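# Seat pet feeder in taped outline, scoop outside

## Task

Get the pet feeder entirely within the tape outline on the table, with its handle tab placed at the red notch in the outline and both steel bowls resting flat in the feeder's wells; the scoop must finish lying fully on the table surface and fully beyond the outline.

## Robot and tools

Robot: two arms, left_arm with a five-finger left hand and right_arm with a five-finger right hand. Base positions in the scene frame: left_arm (+0.006, +0.361, +0.009) m, right_arm (-0.021, -0.348, +0.022) m, both almost unrotated. Behind the arms stand a fixed post and a camera stand between the bases; do not strike them.

Frames: the scene frame has its origin at table-top height halfway between the nominal bases, +z up, +x out across the table, left_arm on the +y side. Each arm reports its hand pose in its own base frame. Motion offsets are taken along the current Hand target's own axes.

Hand point: a spot fixed to the palm, 0.05 m in front of it and 0.15 m from the wrist flange along the fingers. Its +z runs along straight fingers (which reach 0.06 to 0.07 m past the point), +y points out of the palm (finger centrelines sit 0.06 m behind the point), +x runs across the palm away from the thumb on the right hand and toward the thumb on the left hand. A bracket on the little-finger side of the wrist can collide with things.

The 28-number row (used by execute_actions and move), every value in [-1, 1], both arms always present: left dx, dy, dz, rx, ry, rz, then left little, ring, middle, index, thumb_bend, thumb_turn, force_limit, speed; then the same fourteen for the right arm. dx..rz are an offset, not a pose: they give the target relative to that arm's Hand target at the start of the action (or move), in that target's axes. 1.0 equals 0.6 m for dx, dy, dz and 180 degrees for the rotation vector rx, ry, rz. All six at 0 means nothing new for that arm. Fingers and thumb_bend: +1 straight/open, -1 curled/closed. thumb_turn: +1 beside the palm, -1 across in front of it. force_limit maps -1..+1 to roughly 0..10 N at the fingertip (0..15 N for the two thumb motors). speed rises from near zero at -1 to full at +0.48 and stays full above. There is no 'leave alone' value for a hand: resend the eight hand numbers of the last row executed for it; if none yet, send its hand_measured six values plus hand_force_limit and hand_speed.

execute_actions(actions, cameras): actions is a list of actions; each action is a table of up to 15 rows, one per 1/30 s step, the last row held until step 15 if shorter. Every row counts from the action's start pose, not the previous row; a new action starts from the updated Hand target, so a repeated offset moves further. cameras: names, ["all"], or []; images come by default only with an empty actions list.

move(target, speed, blend, blocking, cameras): target is one 28-number row or a list of up to 15 rows; all offsets in the list count from the same Hand targets at the move's start. speed is path top speed in m/s, 0.002 to 4.3 (default 0.25), turning at up to twice that in rad/s; one value or one per target. blend, in metres, rounds corners; 0 stops at each target. The whole move is capped at 10 s. blocking=false returns after about 0.5 s while the move continues. The result adds a 'move:' line: done, off_target, moving, held or fault, plus limits such as paced (pose clipped) or held (steps withheld). Paths ignore obstacles and the other arm.

wait(seconds 0 to 3600) lets time pass; stop brakes a running move; zoom_image(camera, region [x0, y0, x1, y1] in pixels, at most 504 by 504) enlarges the latest image; show_instructions shows the reference pages; finished_scene(scene=1) ends the scene for good.

Cameras: cam_high and cam_low (672x504), cam_left_wrist and cam_right_wrist (616x616 fisheye).

Results: end_effector_position (m) and end_effector_quat_wxyz per arm in its base frame; Hand target (last commanded pose after clipping, the base for next offsets); joint positions, velocities (omitted when 'within noise') and torques; hand_measured, hand_stopped_by (moving, target, force, stalled, fault) and hand_load_n (positive means pushed open), in the same motor order as a row. Warnings include MOTOR HOT and OVER-TEMPERATURE FAULT.

Behaviour to expect: commanded rotation is clipped to 40 degrees from the measured one each step. The hand often rests 1 to 3 cm (sometimes 5) short of target, usually low; another execute_actions call, even with zero offsets, requests it again, or send the remaining gap as an offset. A grip around 0.035 to 0.065 m works with the thumb turned in front; handles down to about 0.025 m; thumb tip plus index pad can pinch light items up to about 0.08 m. For a soft grasp close at speed -0.94 or below. To squeeze harder, raise force_limit and send a more closed target; to release, send a more open one.

Avoid: dropping or releasing parts while they move, fast impacts, pressing far past a contact, knocking anything off the table, letting arms or hands touch each other (never close a hand on the other hand's fingers), heavy static loads or stretched arms that overheat motors, and excess finger force. Joint limits (rad): waist ±2.880, shoulder 0 to 3.142, elbow 0 to 3.019, wrist pitch -1.693 to 1.571, wrist yaw ±1.571, wrist roll ±2.094. Loose objects may be nudged occasionally, so check the final state before ending.

Each tool is called after ">>>" as name(argument=value, ...), one argument or row to a line, values as JSON.

Reference images:

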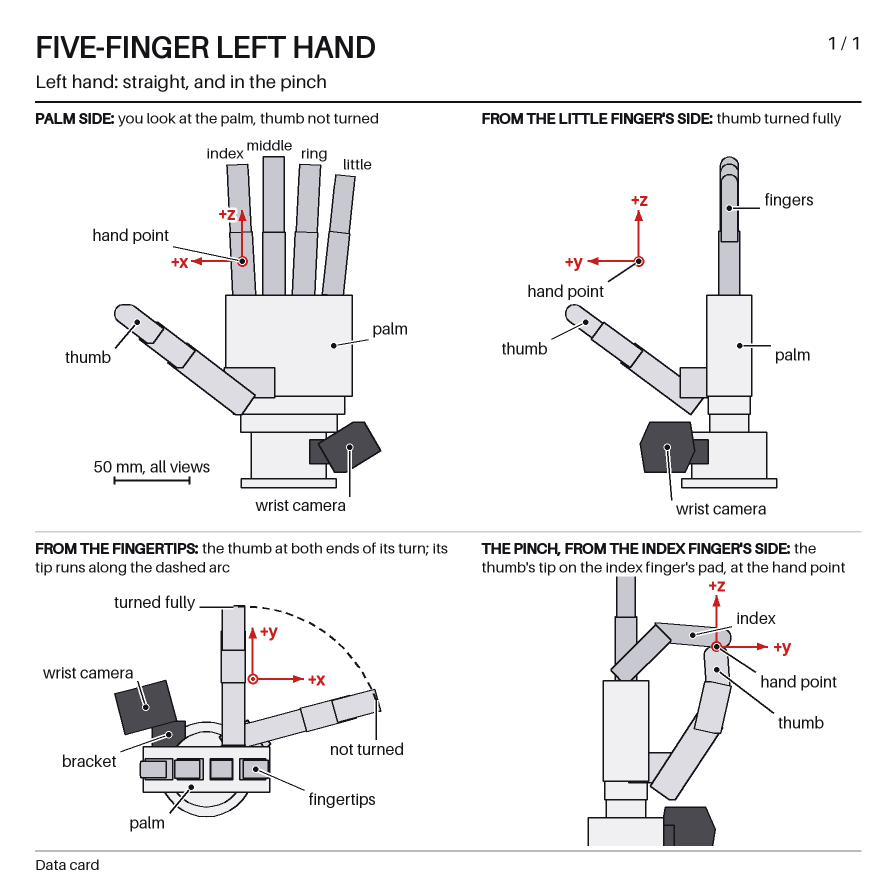

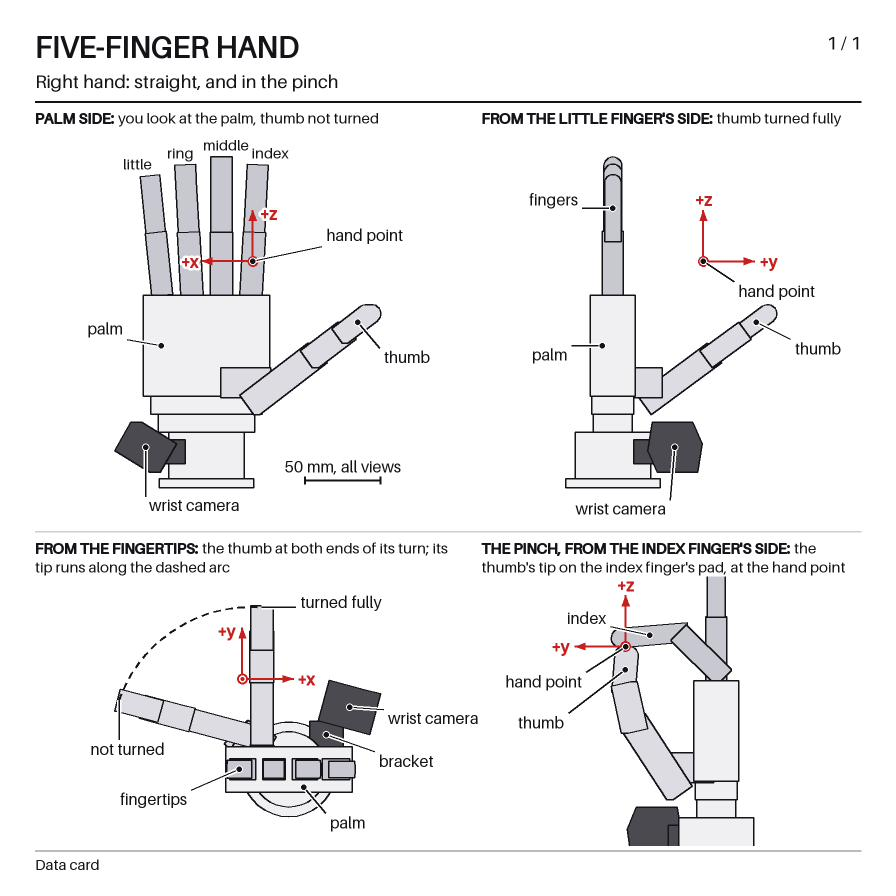

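## Session

>>> execute_actions(
  actions=[],
)

Scene clock: 0.00 s.
left_arm: end_effector_position=(+0.4989, -0.2260, +0.0969) hand_measured=(+1.000, +1.000, +1.000, +1.000, +1.000, +1.000) hand_load_n=(+0.0, +0.0, +0.0, +0.0, +0.0, +0.0) hand_stopped_by=(target, target, target, target, target, target) hand_force_limit=0.00 hand_speed=-0.80 end_effector_quat_wxyz=(+0.310, -0.510, +0.565, -0.569) | right_arm: end_effector_position=(+0.8754, -0.0508, +0.2853) hand_measured=(+1.000, +1.000, +1.000, +1.000, +1.000, +1.000) hand_load_n=(+0.0, +0.0, +0.0, +0.0, +0.0, +0.0) hand_stopped_by=(target, target, target, target, target, target) hand_force_limit=0.00 hand_speed=-0.80 end_effector_quat_wxyz=(+0.650, -0.681, +0.171, -0.291)
Joint positions: left_arm=[-0.347 1.547 0.553 0.833 -0.01 -0.237] | right_arm=[-0.273 2.386 2.397 0.026 -1.177 -0.141]
Joint velocities: within noise
Joint torques (N m): no reading
Heat: left arm: hottest wrist pitch 31 °C; right arm: hottest waist 30 °C.
Hand target: left_arm +0.5096, -0.2311, +0.1203; +0.317, -0.499, +0.552, -0.589 | right_arm +0.8751, -0.0512, +0.3224; +0.648, -0.677, +0.147, -0.318

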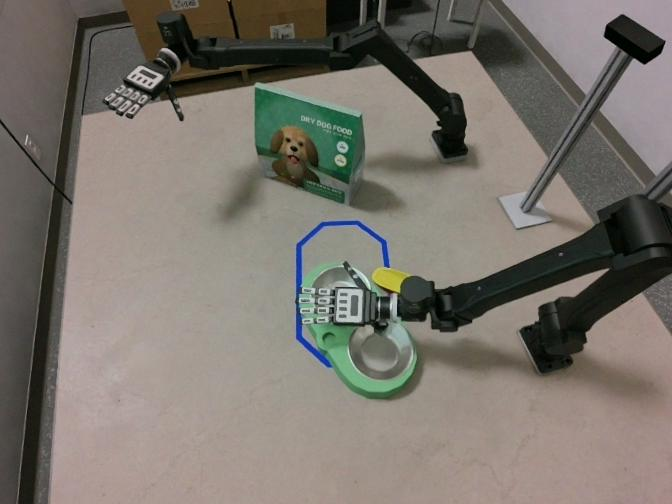

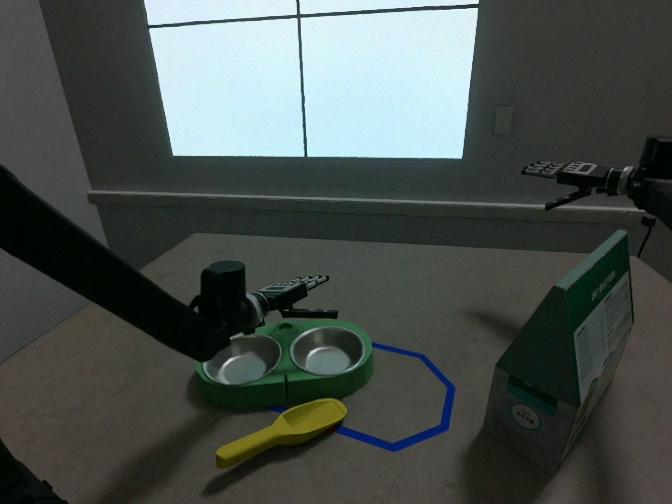

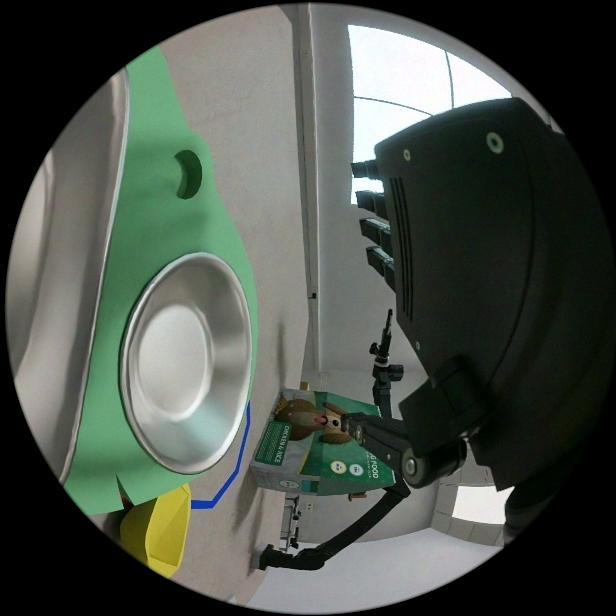

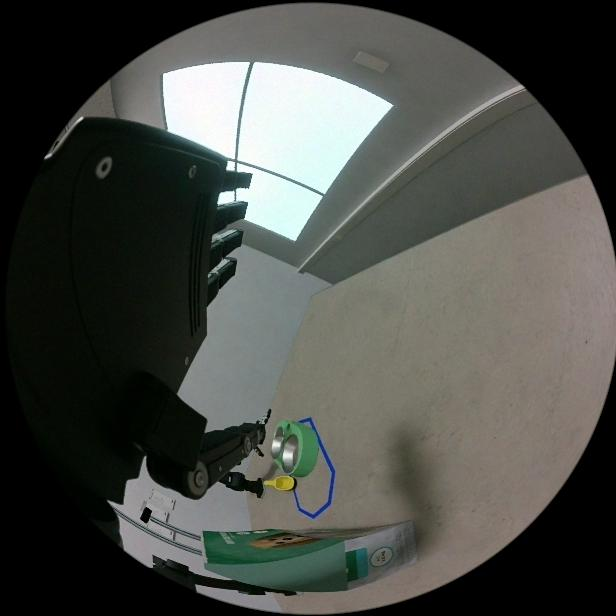

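>>> zoom_image(
  camera="cam_high",
  region=[260, 200, 460, 420],
)

>>> zoom_image(
  camera="cam_low",
  region=[160, 240, 500, 504],
)

Scaled by 2.291.

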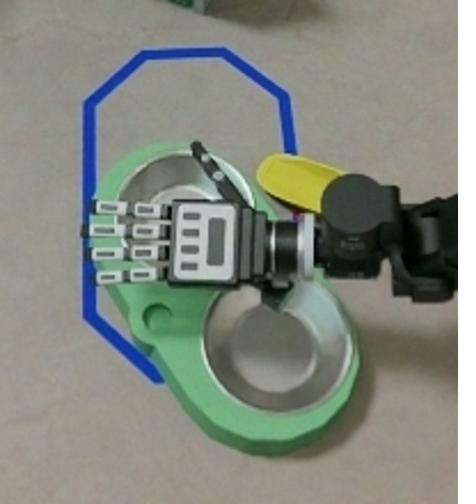

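Scaled by 1.482.

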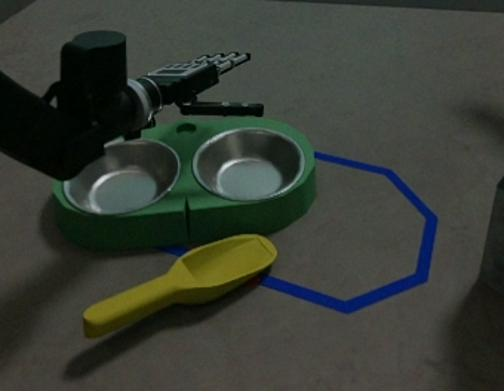

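>>> move(
  target=[
    [0,-0.25,0,0,0,0,1,1,1,1,1,1,0,-0.8,0,0,0,0,0,0,1,1,1,1,1,1,0,-0.8],
    [0,-0.3,-0.35,0,0,0,1,1,1,1,1,1,0,-0.8,0,0,0,0,0,0,1,1,1,1,1,1,0,-0.8],
  ],
  blend=0.03,
  cameras=["all"],
)

Scene clock: 21.00 s.
left_arm: end_effector_position=(+0.3421, -0.1272, +0.3117) hand_measured=(+1.000, +1.000, +1.000, +1.000, +1.000, +1.000) hand_load_n=(+0.0, -0.5, +0.0, -0.5, +0.0, +0.0) hand_stopped_by=(target, target, target, target, target, target) hand_force_limit=0.00 hand_speed=-0.80 end_effector_quat_wxyz=(+0.316, -0.500, +0.549, -0.590) | right_arm: end_effector_position=(+0.8754, -0.0508, +0.2853) hand_measured=(+1.000, +1.000, +1.000, +1.000, +1.000, +1.000) hand_load_n=(+0.0, +0.0, +0.0, +0.0, +0.0, +0.0) hand_stopped_by=(target, target, target, target, target, target) hand_force_limit=0.00 hand_speed=-0.80 end_effector_quat_wxyz=(+0.650, -0.681, +0.171, -0.291)
Joint positions: left_arm=[-0.122 0.516 0.553 -0.144 0.217 -0.224] | right_arm=[-0.273 2.386 2.397 0.026 -1.177 -0.141]
Joint torques (N m): left_arm=[-0.67 -0.26 8.25 1.2 0.09 0.14] | right_arm=[0.73 -25.05 10.59 1.99 0.07 0.03]
Heat: left arm: hottest wrist pitch 32 °C; right arm: hottest elbow 30 °C.
Hand target: left_arm +0.3449, -0.1266, +0.3163; +0.317, -0.499, +0.552, -0.589 | right_arm +0.8751, -0.0512, +0.3224; +0.648, -0.677, +0.147, -0.318
Off the commanded pose: left_arm 0.005 m, 0 deg | right_arm 0.037 m, 4 deg.
move: done

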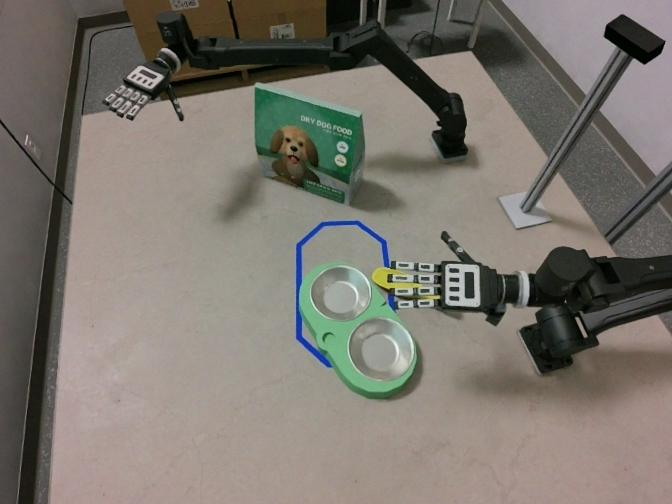

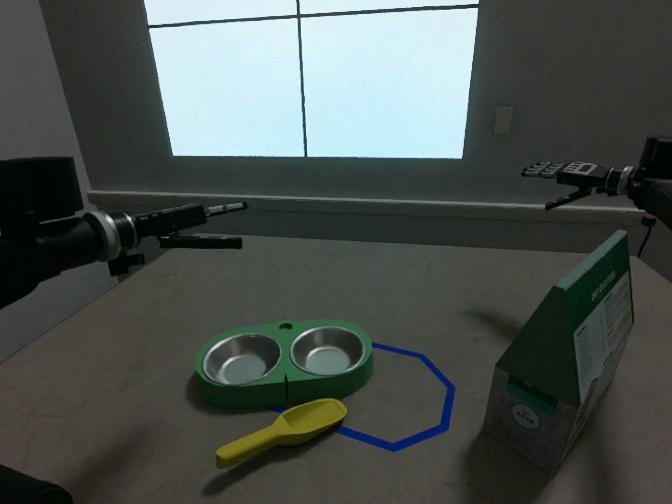

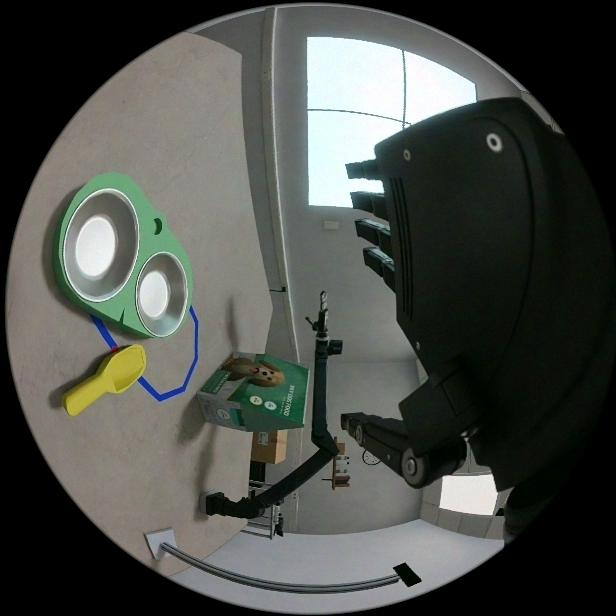

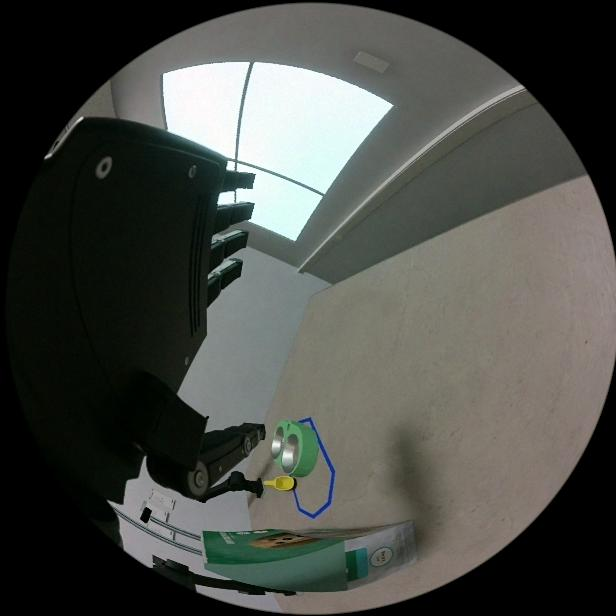

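>>> move(
  target=[-0.18,-0.002,-0.138,-0.4466,-0.134,-0.026,1,1,1,1,1,1,0,-0.8,0,0,0,0,0,0,1,1,1,1,1,1,0,-0.8],
  cameras=["all"],
)

Scene clock: 118.43 s.
left_arm: end_effector_position=(+0.2912, -0.0022, +0.2805) hand_measured=(+1.000, +1.000, +1.000, +1.000, +1.000, +1.000) hand_load_n=(-0.5, +0.0, +0.0, +0.0, +0.0, +0.5) hand_stopped_by=(target, target, target, target, target, target) hand_force_limit=0.00 hand_speed=-0.80 end_effector_quat_wxyz=(+0.015, +0.710, -0.704, -0.013) | right_arm: end_effector_position=(+0.8754, -0.0508, +0.2853) hand_measured=(+1.000, +1.000, +1.000, +1.000, +1.000, +1.000) hand_load_n=(+0.0, +0.0, +0.0, +0.0, +0.0, +0.0) hand_stopped_by=(target, target, target, target, target, target) hand_force_limit=0.00 hand_speed=-0.80 end_effector_quat_wxyz=(+0.650, -0.681, +0.171, -0.291)
Joint positions: left_arm=[0.084 1.29 1.376 -1.696 -0.001 0.076] | right_arm=[-0.273 2.386 2.397 0.026 -1.177 -0.141]
Joint torques (N m): left_arm=[-1.03 -9.64 9.55 -0.39 -0.08 0.11] | right_arm=[0.62 -25.05 10.59 2.02 0.07 0.03]
Heat: left arm: hottest elbow 36 °C; right arm: hottest elbow 37 °C.
Hand target: left_arm +0.3001, +0.0010, +0.3005; +0.000, +0.707, -0.707, +0.000 | right_arm +0.8751, -0.0512, +0.3224; +0.648, -0.677, +0.147, -0.318
Off the commanded pose: left_arm 0.022 m, 2 deg | right_arm 0.037 m, 4 deg.
joint sent to its limit (left arm) — joint 4 (wrist pitch), lower limit. The joint targets are off in position, not in orientation.
move: off_target (left_arm)

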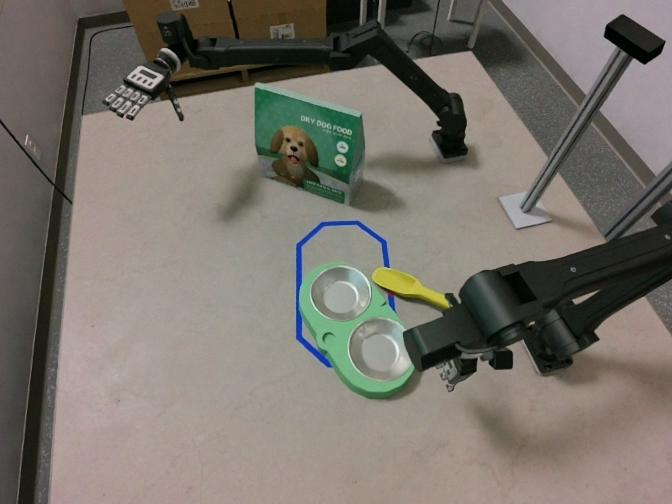

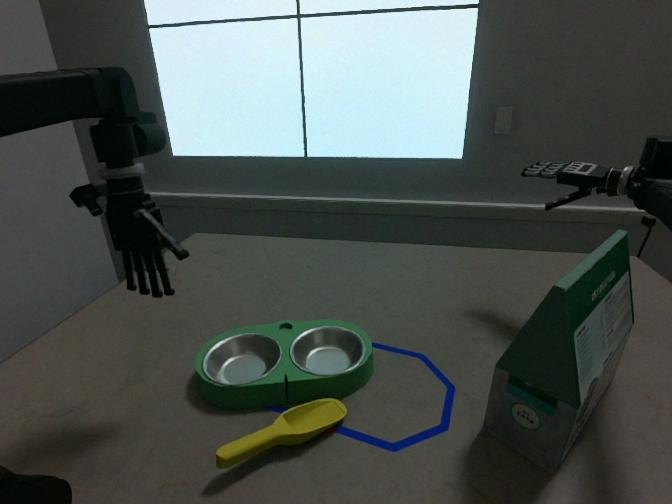

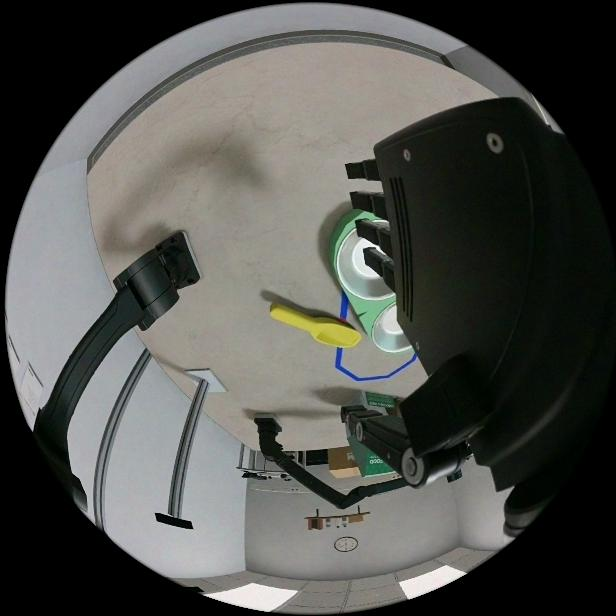

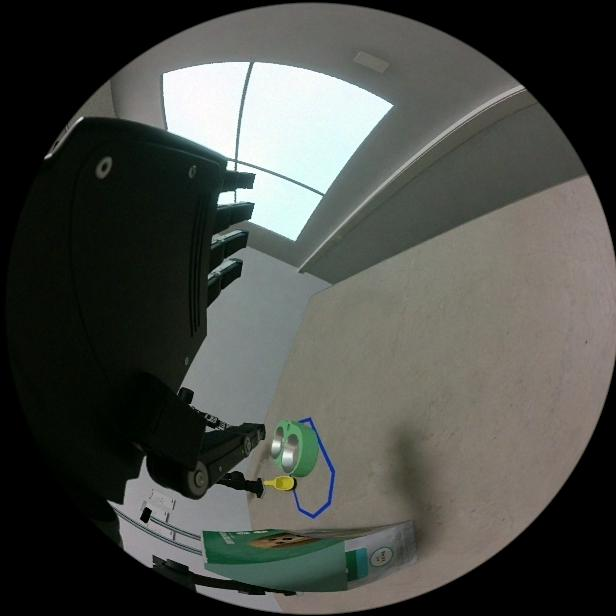

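>>> zoom_image(
  camera="cam_high",
  region=[280, 200, 480, 410],
)

>>> zoom_image(
  camera="cam_low",
  region=[180, 300, 480, 504],
)

>>> zoom_image(
  camera="cam_left_wrist",
  region=[200, 170, 460, 420],
)

Scaled by 2.400.

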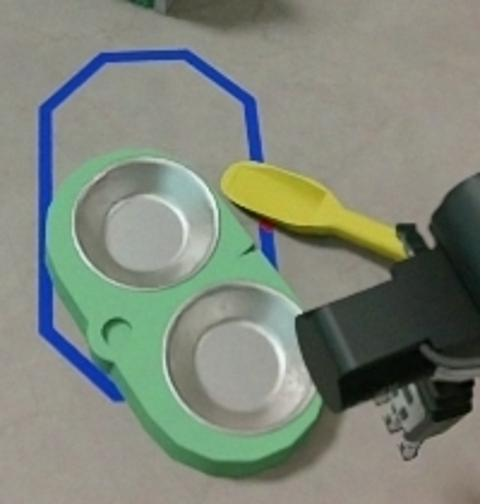

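Scaled by 1.680.

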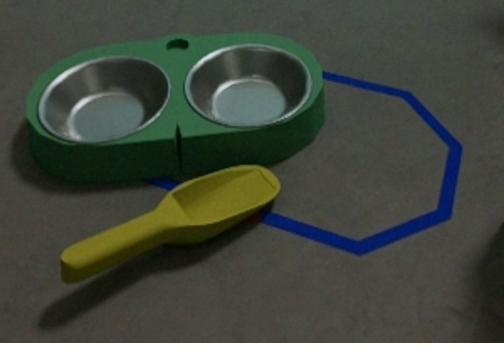

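Scaled by 1.938 from the camera's image (finer frame: 880x880).

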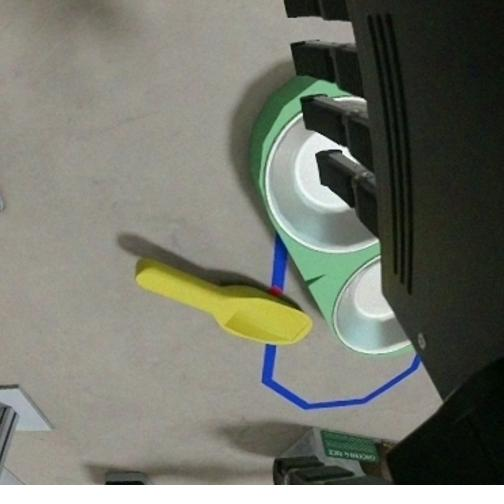

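>>> move(
  target=[0.468,0.002,0.167,0,0,-0.295,1,1,1,1,1,1,0,-0.8,0,0,0,0,0,0,1,1,1,1,1,1,0,-0.8],
  cameras=["all"],
)

Scene clock: 151.43 s.
left_arm: end_effector_position=(+0.2923, -0.2708, +0.1923) hand_measured=(+1.000, +1.000, +1.000, +1.000, +1.000, +1.000) hand_load_n=(+0.0, +0.0, +0.0, +0.0, +0.0, +0.0) hand_stopped_by=(target, target, target, target, target, target) hand_force_limit=0.00 hand_speed=-0.80 end_effector_quat_wxyz=(-0.006, +0.947, -0.319, -0.019) | right_arm: end_effector_position=(+0.8754, -0.0508, +0.2853) hand_measured=(+1.000, +1.000, +1.000, +1.000, +1.000, +1.000) hand_load_n=(+0.0, +0.0, +0.0, +0.0, +0.0, +0.0) hand_stopped_by=(target, target, target, target, target, target) hand_force_limit=0.00 hand_speed=-0.80 end_effector_quat_wxyz=(+0.650, -0.681, +0.171, -0.291)
Joint positions: left_arm=[-0.591 1.333 1.194 -1.471 -0.002 -1.512] | right_arm=[-0.273 2.386 2.397 0.026 -1.177 -0.141]
Joint torques (N m): left_arm=[-2.2 -9.64 6.84 0.58 -0.08 -0.09] | right_arm=[0.67 -25 10.58 2 0.07 0.02]
Heat: left arm: hottest elbow 40 °C; right arm: hottest elbow 38 °C.
Hand target: left_arm +0.2988, -0.2799, +0.2005; +0.000, +0.948, -0.317, +0.000 | right_arm +0.8751, -0.0512, +0.3224; +0.648, -0.677, +0.147, -0.318
Off the commanded pose: left_arm 0.014 m, 2 deg | right_arm 0.037 m, 4 deg.
move: off_target (left_arm)

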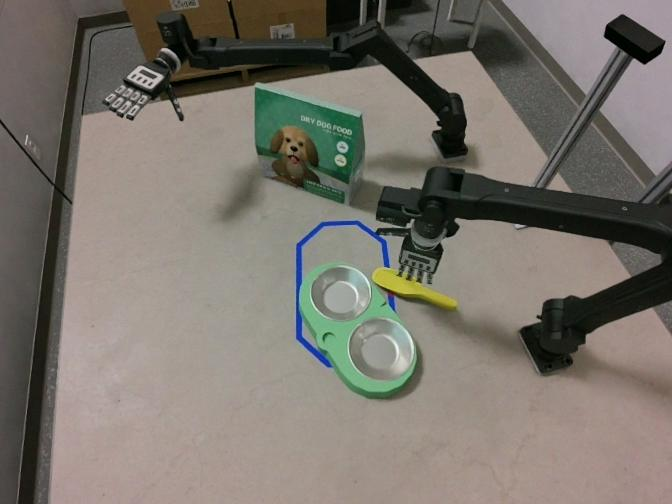

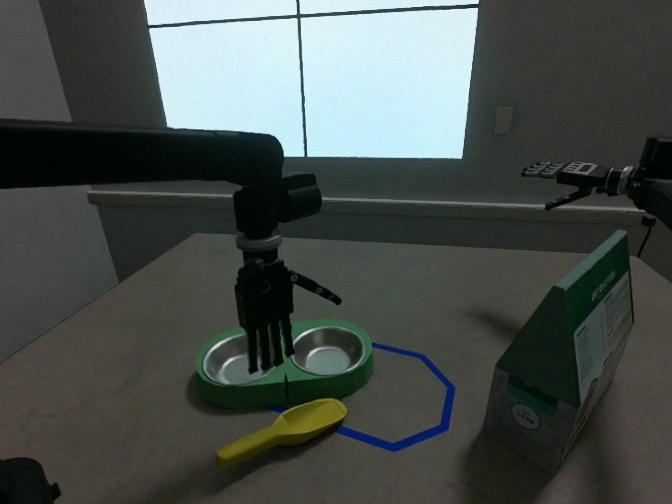

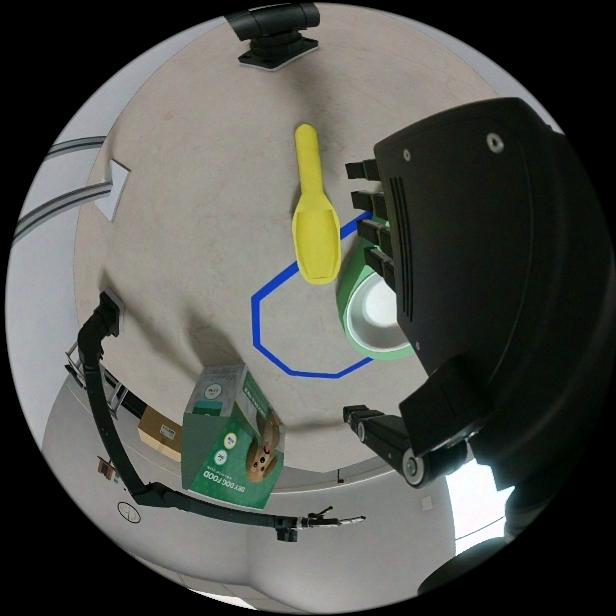

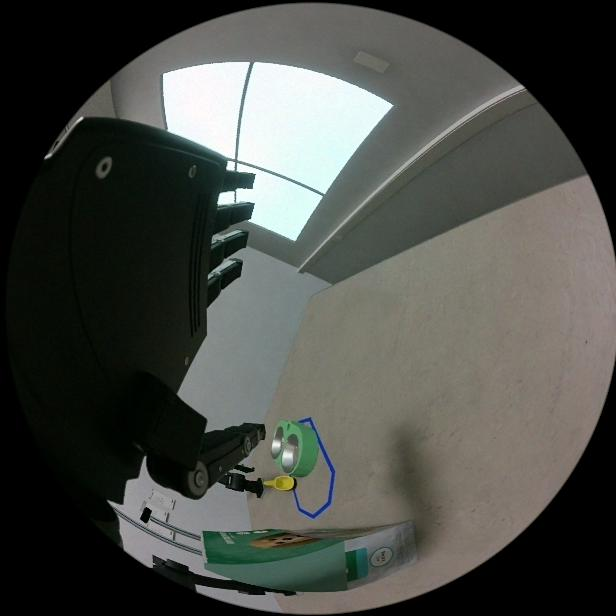

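>>> zoom_image(
  camera="cam_high",
  region=[350, 210, 480, 330],
)

>>> zoom_image(
  camera="cam_left_wrist",
  region=[230, 100, 430, 400],
)

Scaled by 3.877.

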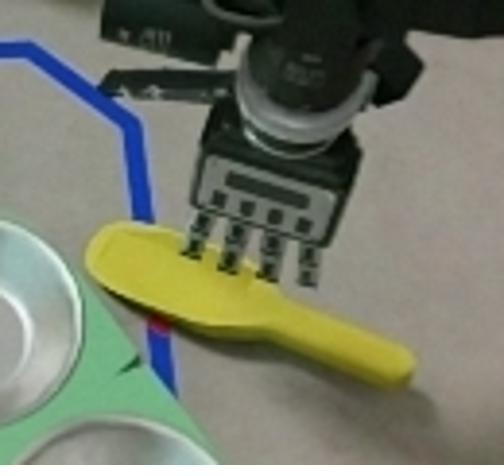

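Scaled by 1.680 from the camera's image (finer frame: 880x880).

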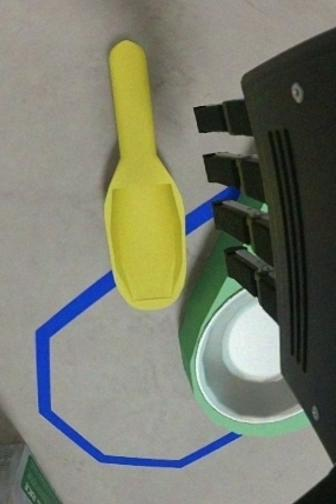

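>>> move(
  target=[-0.025,-0.0333,0.1167,0,0,0,1,1,1,1,1,1,0,-0.8,0,0,0,0,0,0,1,1,1,1,1,1,0,-0.8],
  speed=0.15,
  cameras=["cam_high","cam_low","cam_left_wrist"],
)

>>> zoom_image(
  camera="cam_high",
  region=[350, 210, 480, 330],
)

>>> zoom_image(
  camera="cam_low",
  region=[200, 300, 400, 480],
)

Scene clock: 207.57 s.
left_arm: end_effector_position=(+0.2896, -0.2496, +0.1233) hand_measured=(+1.000, +1.000, +1.000, +1.000, +1.000, +1.000) hand_load_n=(+0.0, +0.0, +0.0, +0.0, +0.0, +0.0) hand_stopped_by=(target, target, target, target, target, target) hand_force_limit=0.00 hand_speed=-0.80 end_effector_quat_wxyz=(-0.007, +0.950, -0.311, -0.018) | right_arm: end_effector_position=(+0.8754, -0.0508, +0.2853) hand_measured=(+1.000, +1.000, +1.000, +1.000, +1.000, +1.000) hand_load_n=(+0.0, +0.0, +0.0, +0.0, +0.0, +0.0) hand_stopped_by=(target, target, target, target, target, target) hand_force_limit=0.00 hand_speed=-0.80 end_effector_quat_wxyz=(+0.650, -0.681, +0.171, -0.291)
Joint positions: left_arm=[-0.548 1.336 1.011 -1.284 -0.005 -1.486] | right_arm=[-0.273 2.386 2.397 0.026 -1.177 -0.141]
Joint torques (N m): left_arm=[-0.38 -9.11 6.61 0.7 0.05 0.15] | right_arm=[0.67 -25.17 10.61 2.02 0.07 0.03]
Heat: left arm: hottest elbow 36 °C; right arm: hottest elbow 39 °C.
Hand target: left_arm +0.2988, -0.2549, +0.1304; +0.000, +0.948, -0.317, +0.000 | right_arm +0.8751, -0.0512, +0.3224; +0.648, -0.677, +0.147, -0.318
Off the commanded pose: left_arm 0.013 m, 2 deg | right_arm 0.037 m, 4 deg.
move: off_target (left_arm)

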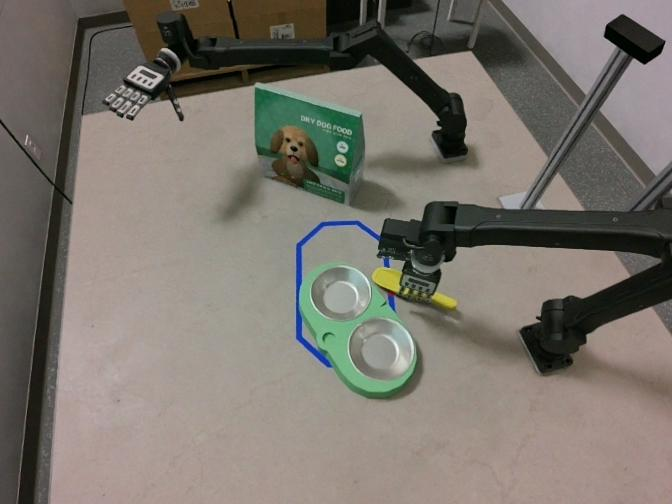

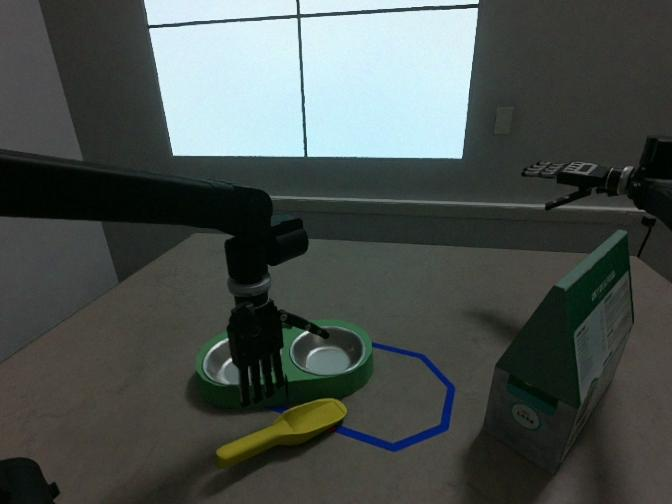

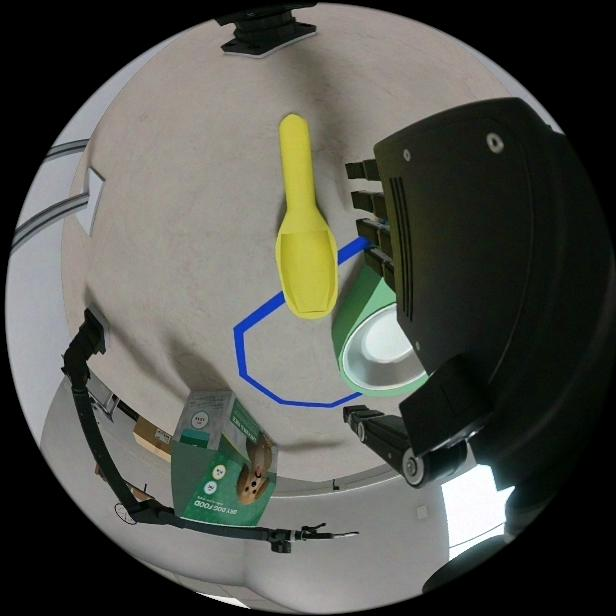

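Scaled by 3.877.

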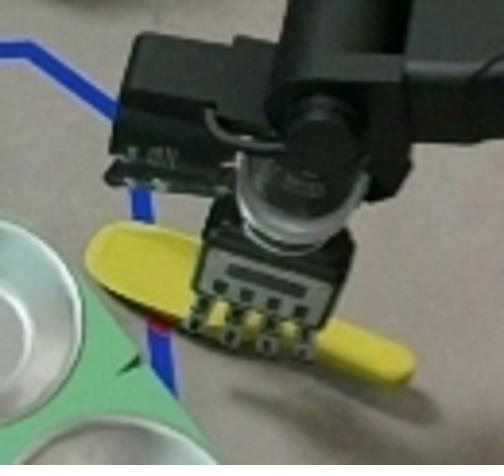

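Scaled by 2.520.

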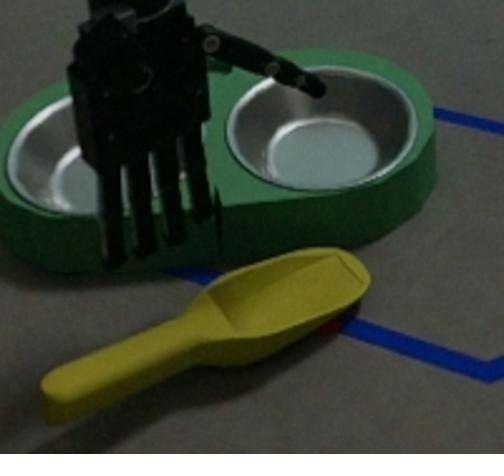

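>>> move(
  target=[0,0,0.072,0,0,0,1,1,1,1,1,1,0,-0.8,0,0,0,0,0,0,1,1,1,1,1,1,0,-0.8],
  speed=0.1,
  cameras=["cam_high","cam_low","cam_left_wrist"],
)

>>> zoom_image(
  camera="cam_high",
  region=[350, 210, 480, 330],
)

>>> zoom_image(
  camera="cam_low",
  region=[200, 300, 400, 480],
)

Scene clock: 226.47 s.
left_arm: end_effector_position=(+0.2893, -0.2494, +0.0795) hand_measured=(+1.000, +1.000, +1.000, +1.000, +1.000, +1.000) hand_load_n=(+0.0, +0.0, +0.0, +0.0, +0.0, +0.0) hand_stopped_by=(target, target, target, target, target, target) hand_force_limit=0.00 hand_speed=-0.80 end_effector_quat_wxyz=(-0.007, +0.950, -0.312, -0.019) | right_arm: end_effector_position=(+0.8754, -0.0508, +0.2853) hand_measured=(+1.000, +1.000, +1.000, +1.000, +1.000, +1.000) hand_load_n=(+0.0, +0.0, +0.0, +0.0, +0.0, +0.0) hand_stopped_by=(target, target, target, target, target, target) hand_force_limit=0.00 hand_speed=-0.80 end_effector_quat_wxyz=(+0.650, -0.681, +0.171, -0.291)
Joint positions: left_arm=[-0.548 1.384 0.933 -1.159 -0.005 -1.484] | right_arm=[-0.273 2.386 2.397 0.026 -1.177 -0.141]
Joint torques (N m): left_arm=[-0.85 -9.29 6.15 0.92 0.05 0.12] | right_arm=[0.62 -25.05 10.58 1.99 0.07 0.03]
Heat: left arm: hottest elbow 36 °C; right arm: hottest elbow 39 °C.
Hand target: left_arm +0.2988, -0.2550, +0.0872; +0.000, +0.948, -0.317, +0.000 | right_arm +0.8751, -0.0512, +0.3224; +0.648, -0.677, +0.147, -0.318
Off the commanded pose: left_arm 0.013 m, 2 deg | right_arm 0.037 m, 4 deg.
move: off_target (left_arm)

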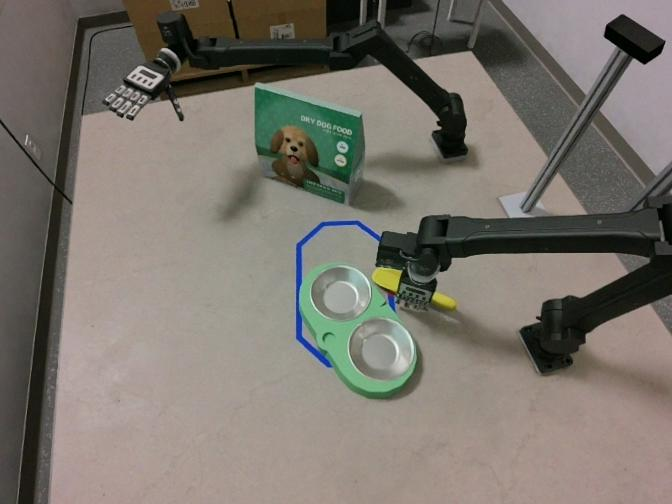

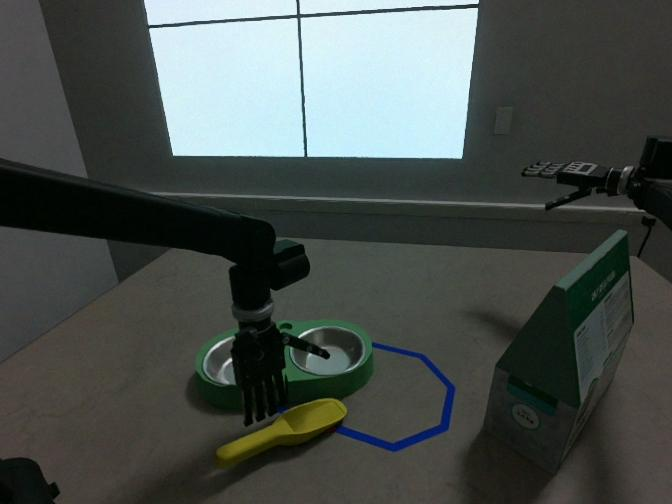

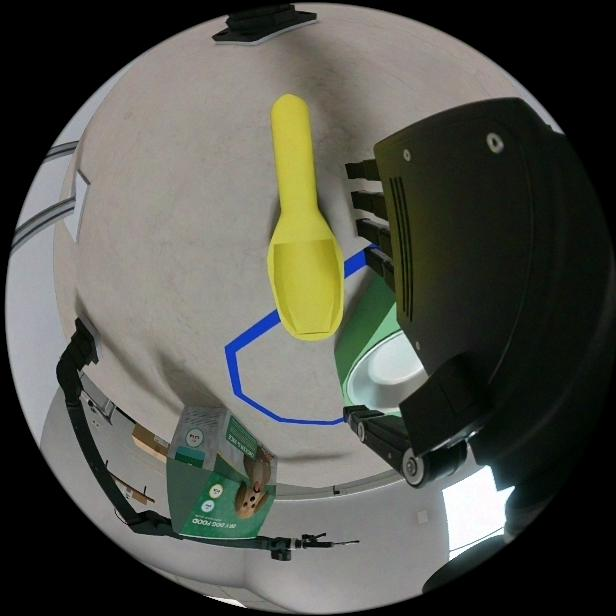

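Scaled by 3.877.

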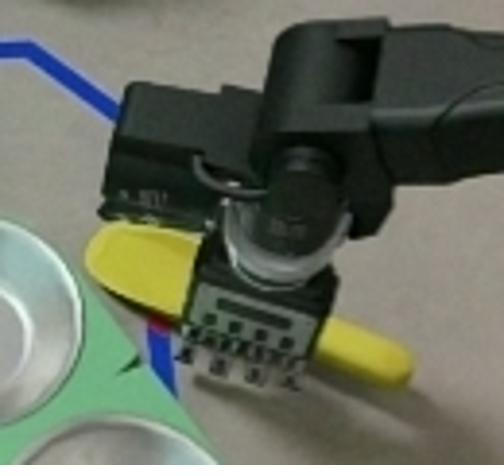

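Scaled by 2.520.

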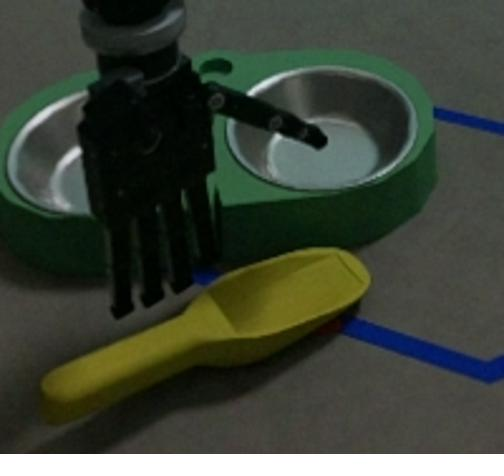

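>>> move(
  target=[
    [0,0,0.013,0,0,0,1,1,1,1,1,1,0,-0.8,0,0,0,0,0,0,1,1,1,1,1,1,0,-0.8],
    [0,0.12,0.013,0,0,0,1,1,1,1,1,1,0,-0.8,0,0,0,0,0,0,1,1,1,1,1,1,0,-0.8],
  ],
  speed=0.08,
  cameras=["cam_high","cam_low","cam_left_wrist"],
)

Scene clock: 231.97 s.
left_arm: end_effector_position=(+0.2489, -0.3003, +0.0723) hand_measured=(+1.000, +1.000, +1.000, +1.000, +1.000, +1.000) hand_load_n=(+0.0, +0.0, +0.0, +0.0, +0.0, +0.0) hand_stopped_by=(target, target, target, target, target, target) hand_force_limit=0.00 hand_speed=-0.80 end_effector_quat_wxyz=(-0.010, +0.947, -0.319, -0.016) | right_arm: end_effector_position=(+0.8754, -0.0508, +0.2853) hand_measured=(+1.000, +1.000, +1.000, +1.000, +1.000, +1.000) hand_load_n=(-0.5, +0.0, +0.0, +0.0, +0.0, +0.0) hand_stopped_by=(target, target, target, target, target, target) hand_force_limit=0.00 hand_speed=-0.80 end_effector_quat_wxyz=(+0.650, -0.681, +0.171, -0.291)
Joint positions: left_arm=[-0.732 1.389 0.918 -1.138 -0.005 -1.653] | right_arm=[-0.273 2.386 2.397 0.026 -1.177 -0.141]
Joint torques (N m): left_arm=[-1.96 -8.53 6.35 0.75 0.05 -0.06] | right_arm=[0.62 -25.05 10.58 1.99 0.07 0.03]
Heat: left arm: hottest elbow 35 °C; right arm: hottest elbow 39 °C.
Hand target: left_arm +0.2555, -0.3125, +0.0794; +0.000, +0.948, -0.317, +0.000 | right_arm +0.8751, -0.0512, +0.3224; +0.648, -0.677, +0.147, -0.318
Off the commanded pose: left_arm 0.016 m, 2 deg | right_arm 0.037 m, 4 deg.
move: off_target (left_arm)

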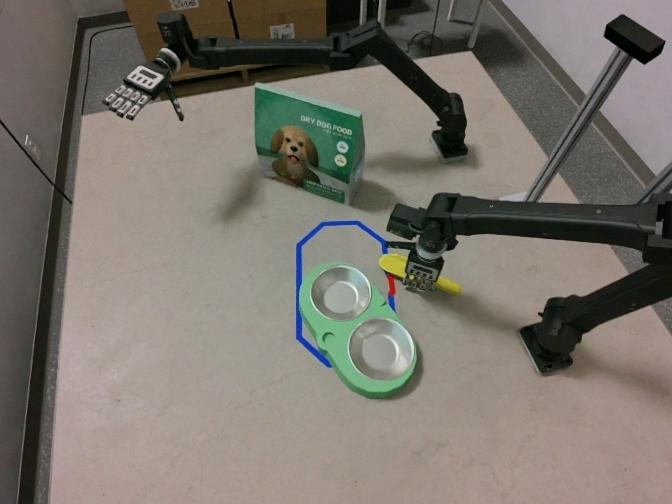

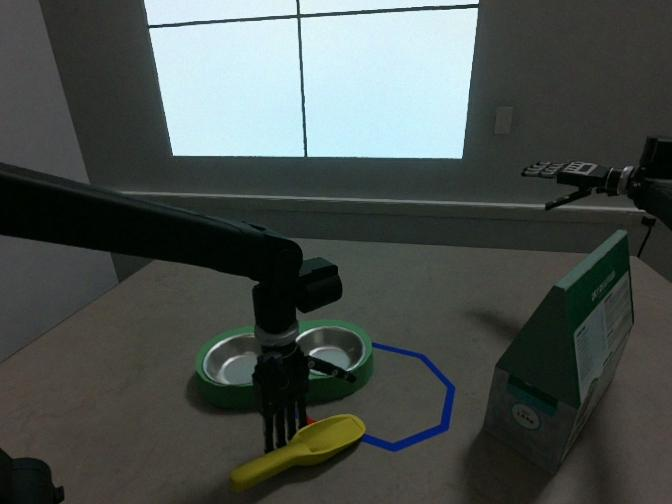

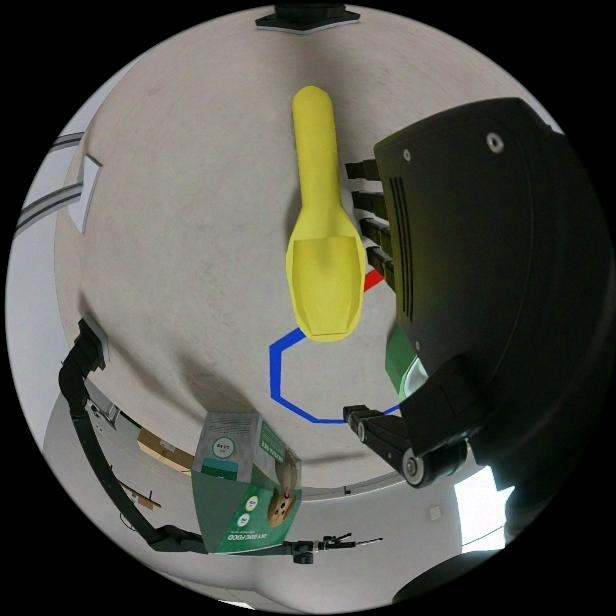

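>>> move(
  target=[0,0.22,0,0,0,0,1,1,1,1,1,1,0,-0.8,0,0,0,0,0,0,1,1,1,1,1,1,0,-0.8],
  speed=0.1,
  cameras=["cam_high","cam_low","cam_left_wrist"],
)

Scene clock: 237.10 s.
left_arm: end_effector_position=(+0.1686, -0.3916, +0.0600) hand_measured=(+1.000, +1.000, +1.000, +1.000, +1.000, +1.000) hand_load_n=(+0.0, +0.0, +0.0, +0.0, +0.0, +0.0) hand_stopped_by=(target, target, target, target, target, target) hand_force_limit=0.00 hand_speed=-0.80 end_effector_quat_wxyz=(-0.024, +0.949, -0.314, -0.022) | right_arm: end_effector_position=(+0.8754, -0.0508, +0.2853) hand_measured=(+1.000, +1.000, +1.000, +1.000, +1.000, +1.000) hand_load_n=(+0.0, +0.0, +0.0, +0.0, +0.0, +0.0) hand_stopped_by=(target, target, target, target, target, target) hand_force_limit=0.00 hand_speed=-0.80 end_effector_quat_wxyz=(+0.650, -0.681, +0.171, -0.291)
Joint positions: left_arm=[-1.067 1.476 0.978 -1.138 -0.005 -1.998] | right_arm=[-0.273 2.386 2.397 0.026 -1.177 -0.141]
Joint torques (N m): left_arm=[-1.96 -10.11 8.49 0.46 0.05 -0.1] | right_arm=[0.67 -25 10.61 2.02 0.07 0.03]
Heat: left arm: hottest elbow 35 °C; right arm: hottest elbow 39 °C.
Hand target: left_arm +0.1762, -0.4180, +0.0795; +0.000, +0.948, -0.317, +0.000 | right_arm +0.8751, -0.0512, +0.3224; +0.648, -0.677, +0.147, -0.318
Off the commanded pose: left_arm 0.034 m, 4 deg | right_arm 0.037 m, 4 deg.
move: off_target (left_arm)

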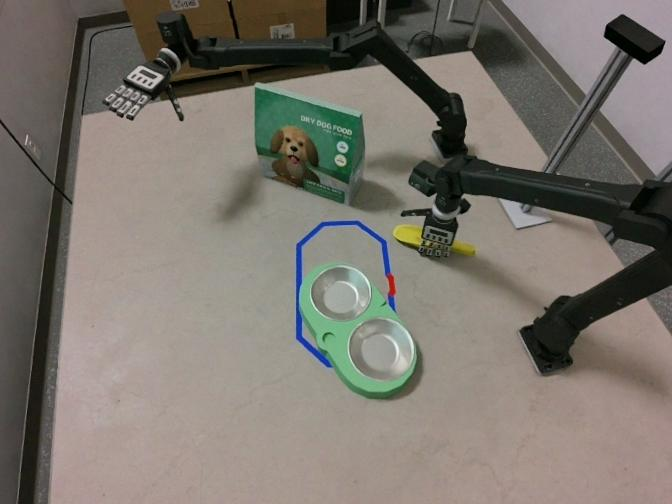

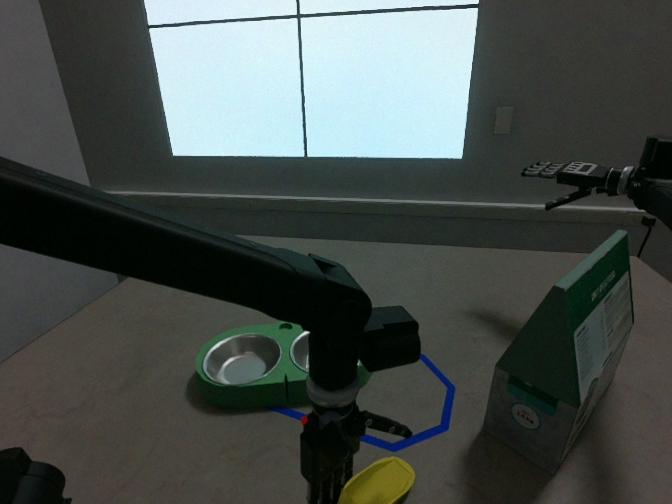

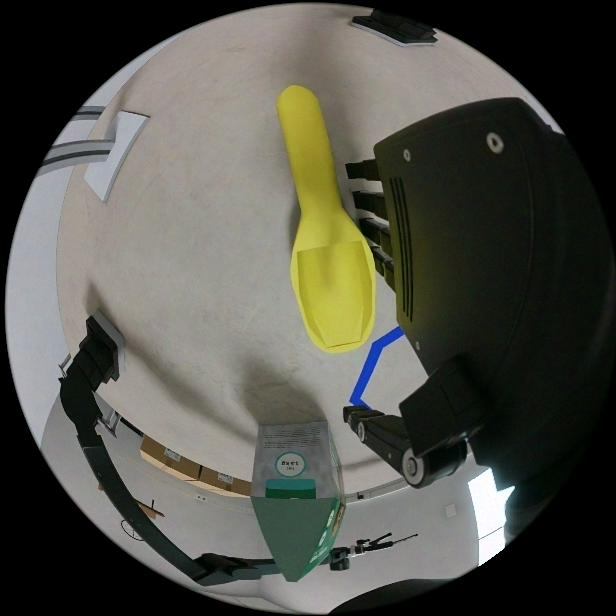

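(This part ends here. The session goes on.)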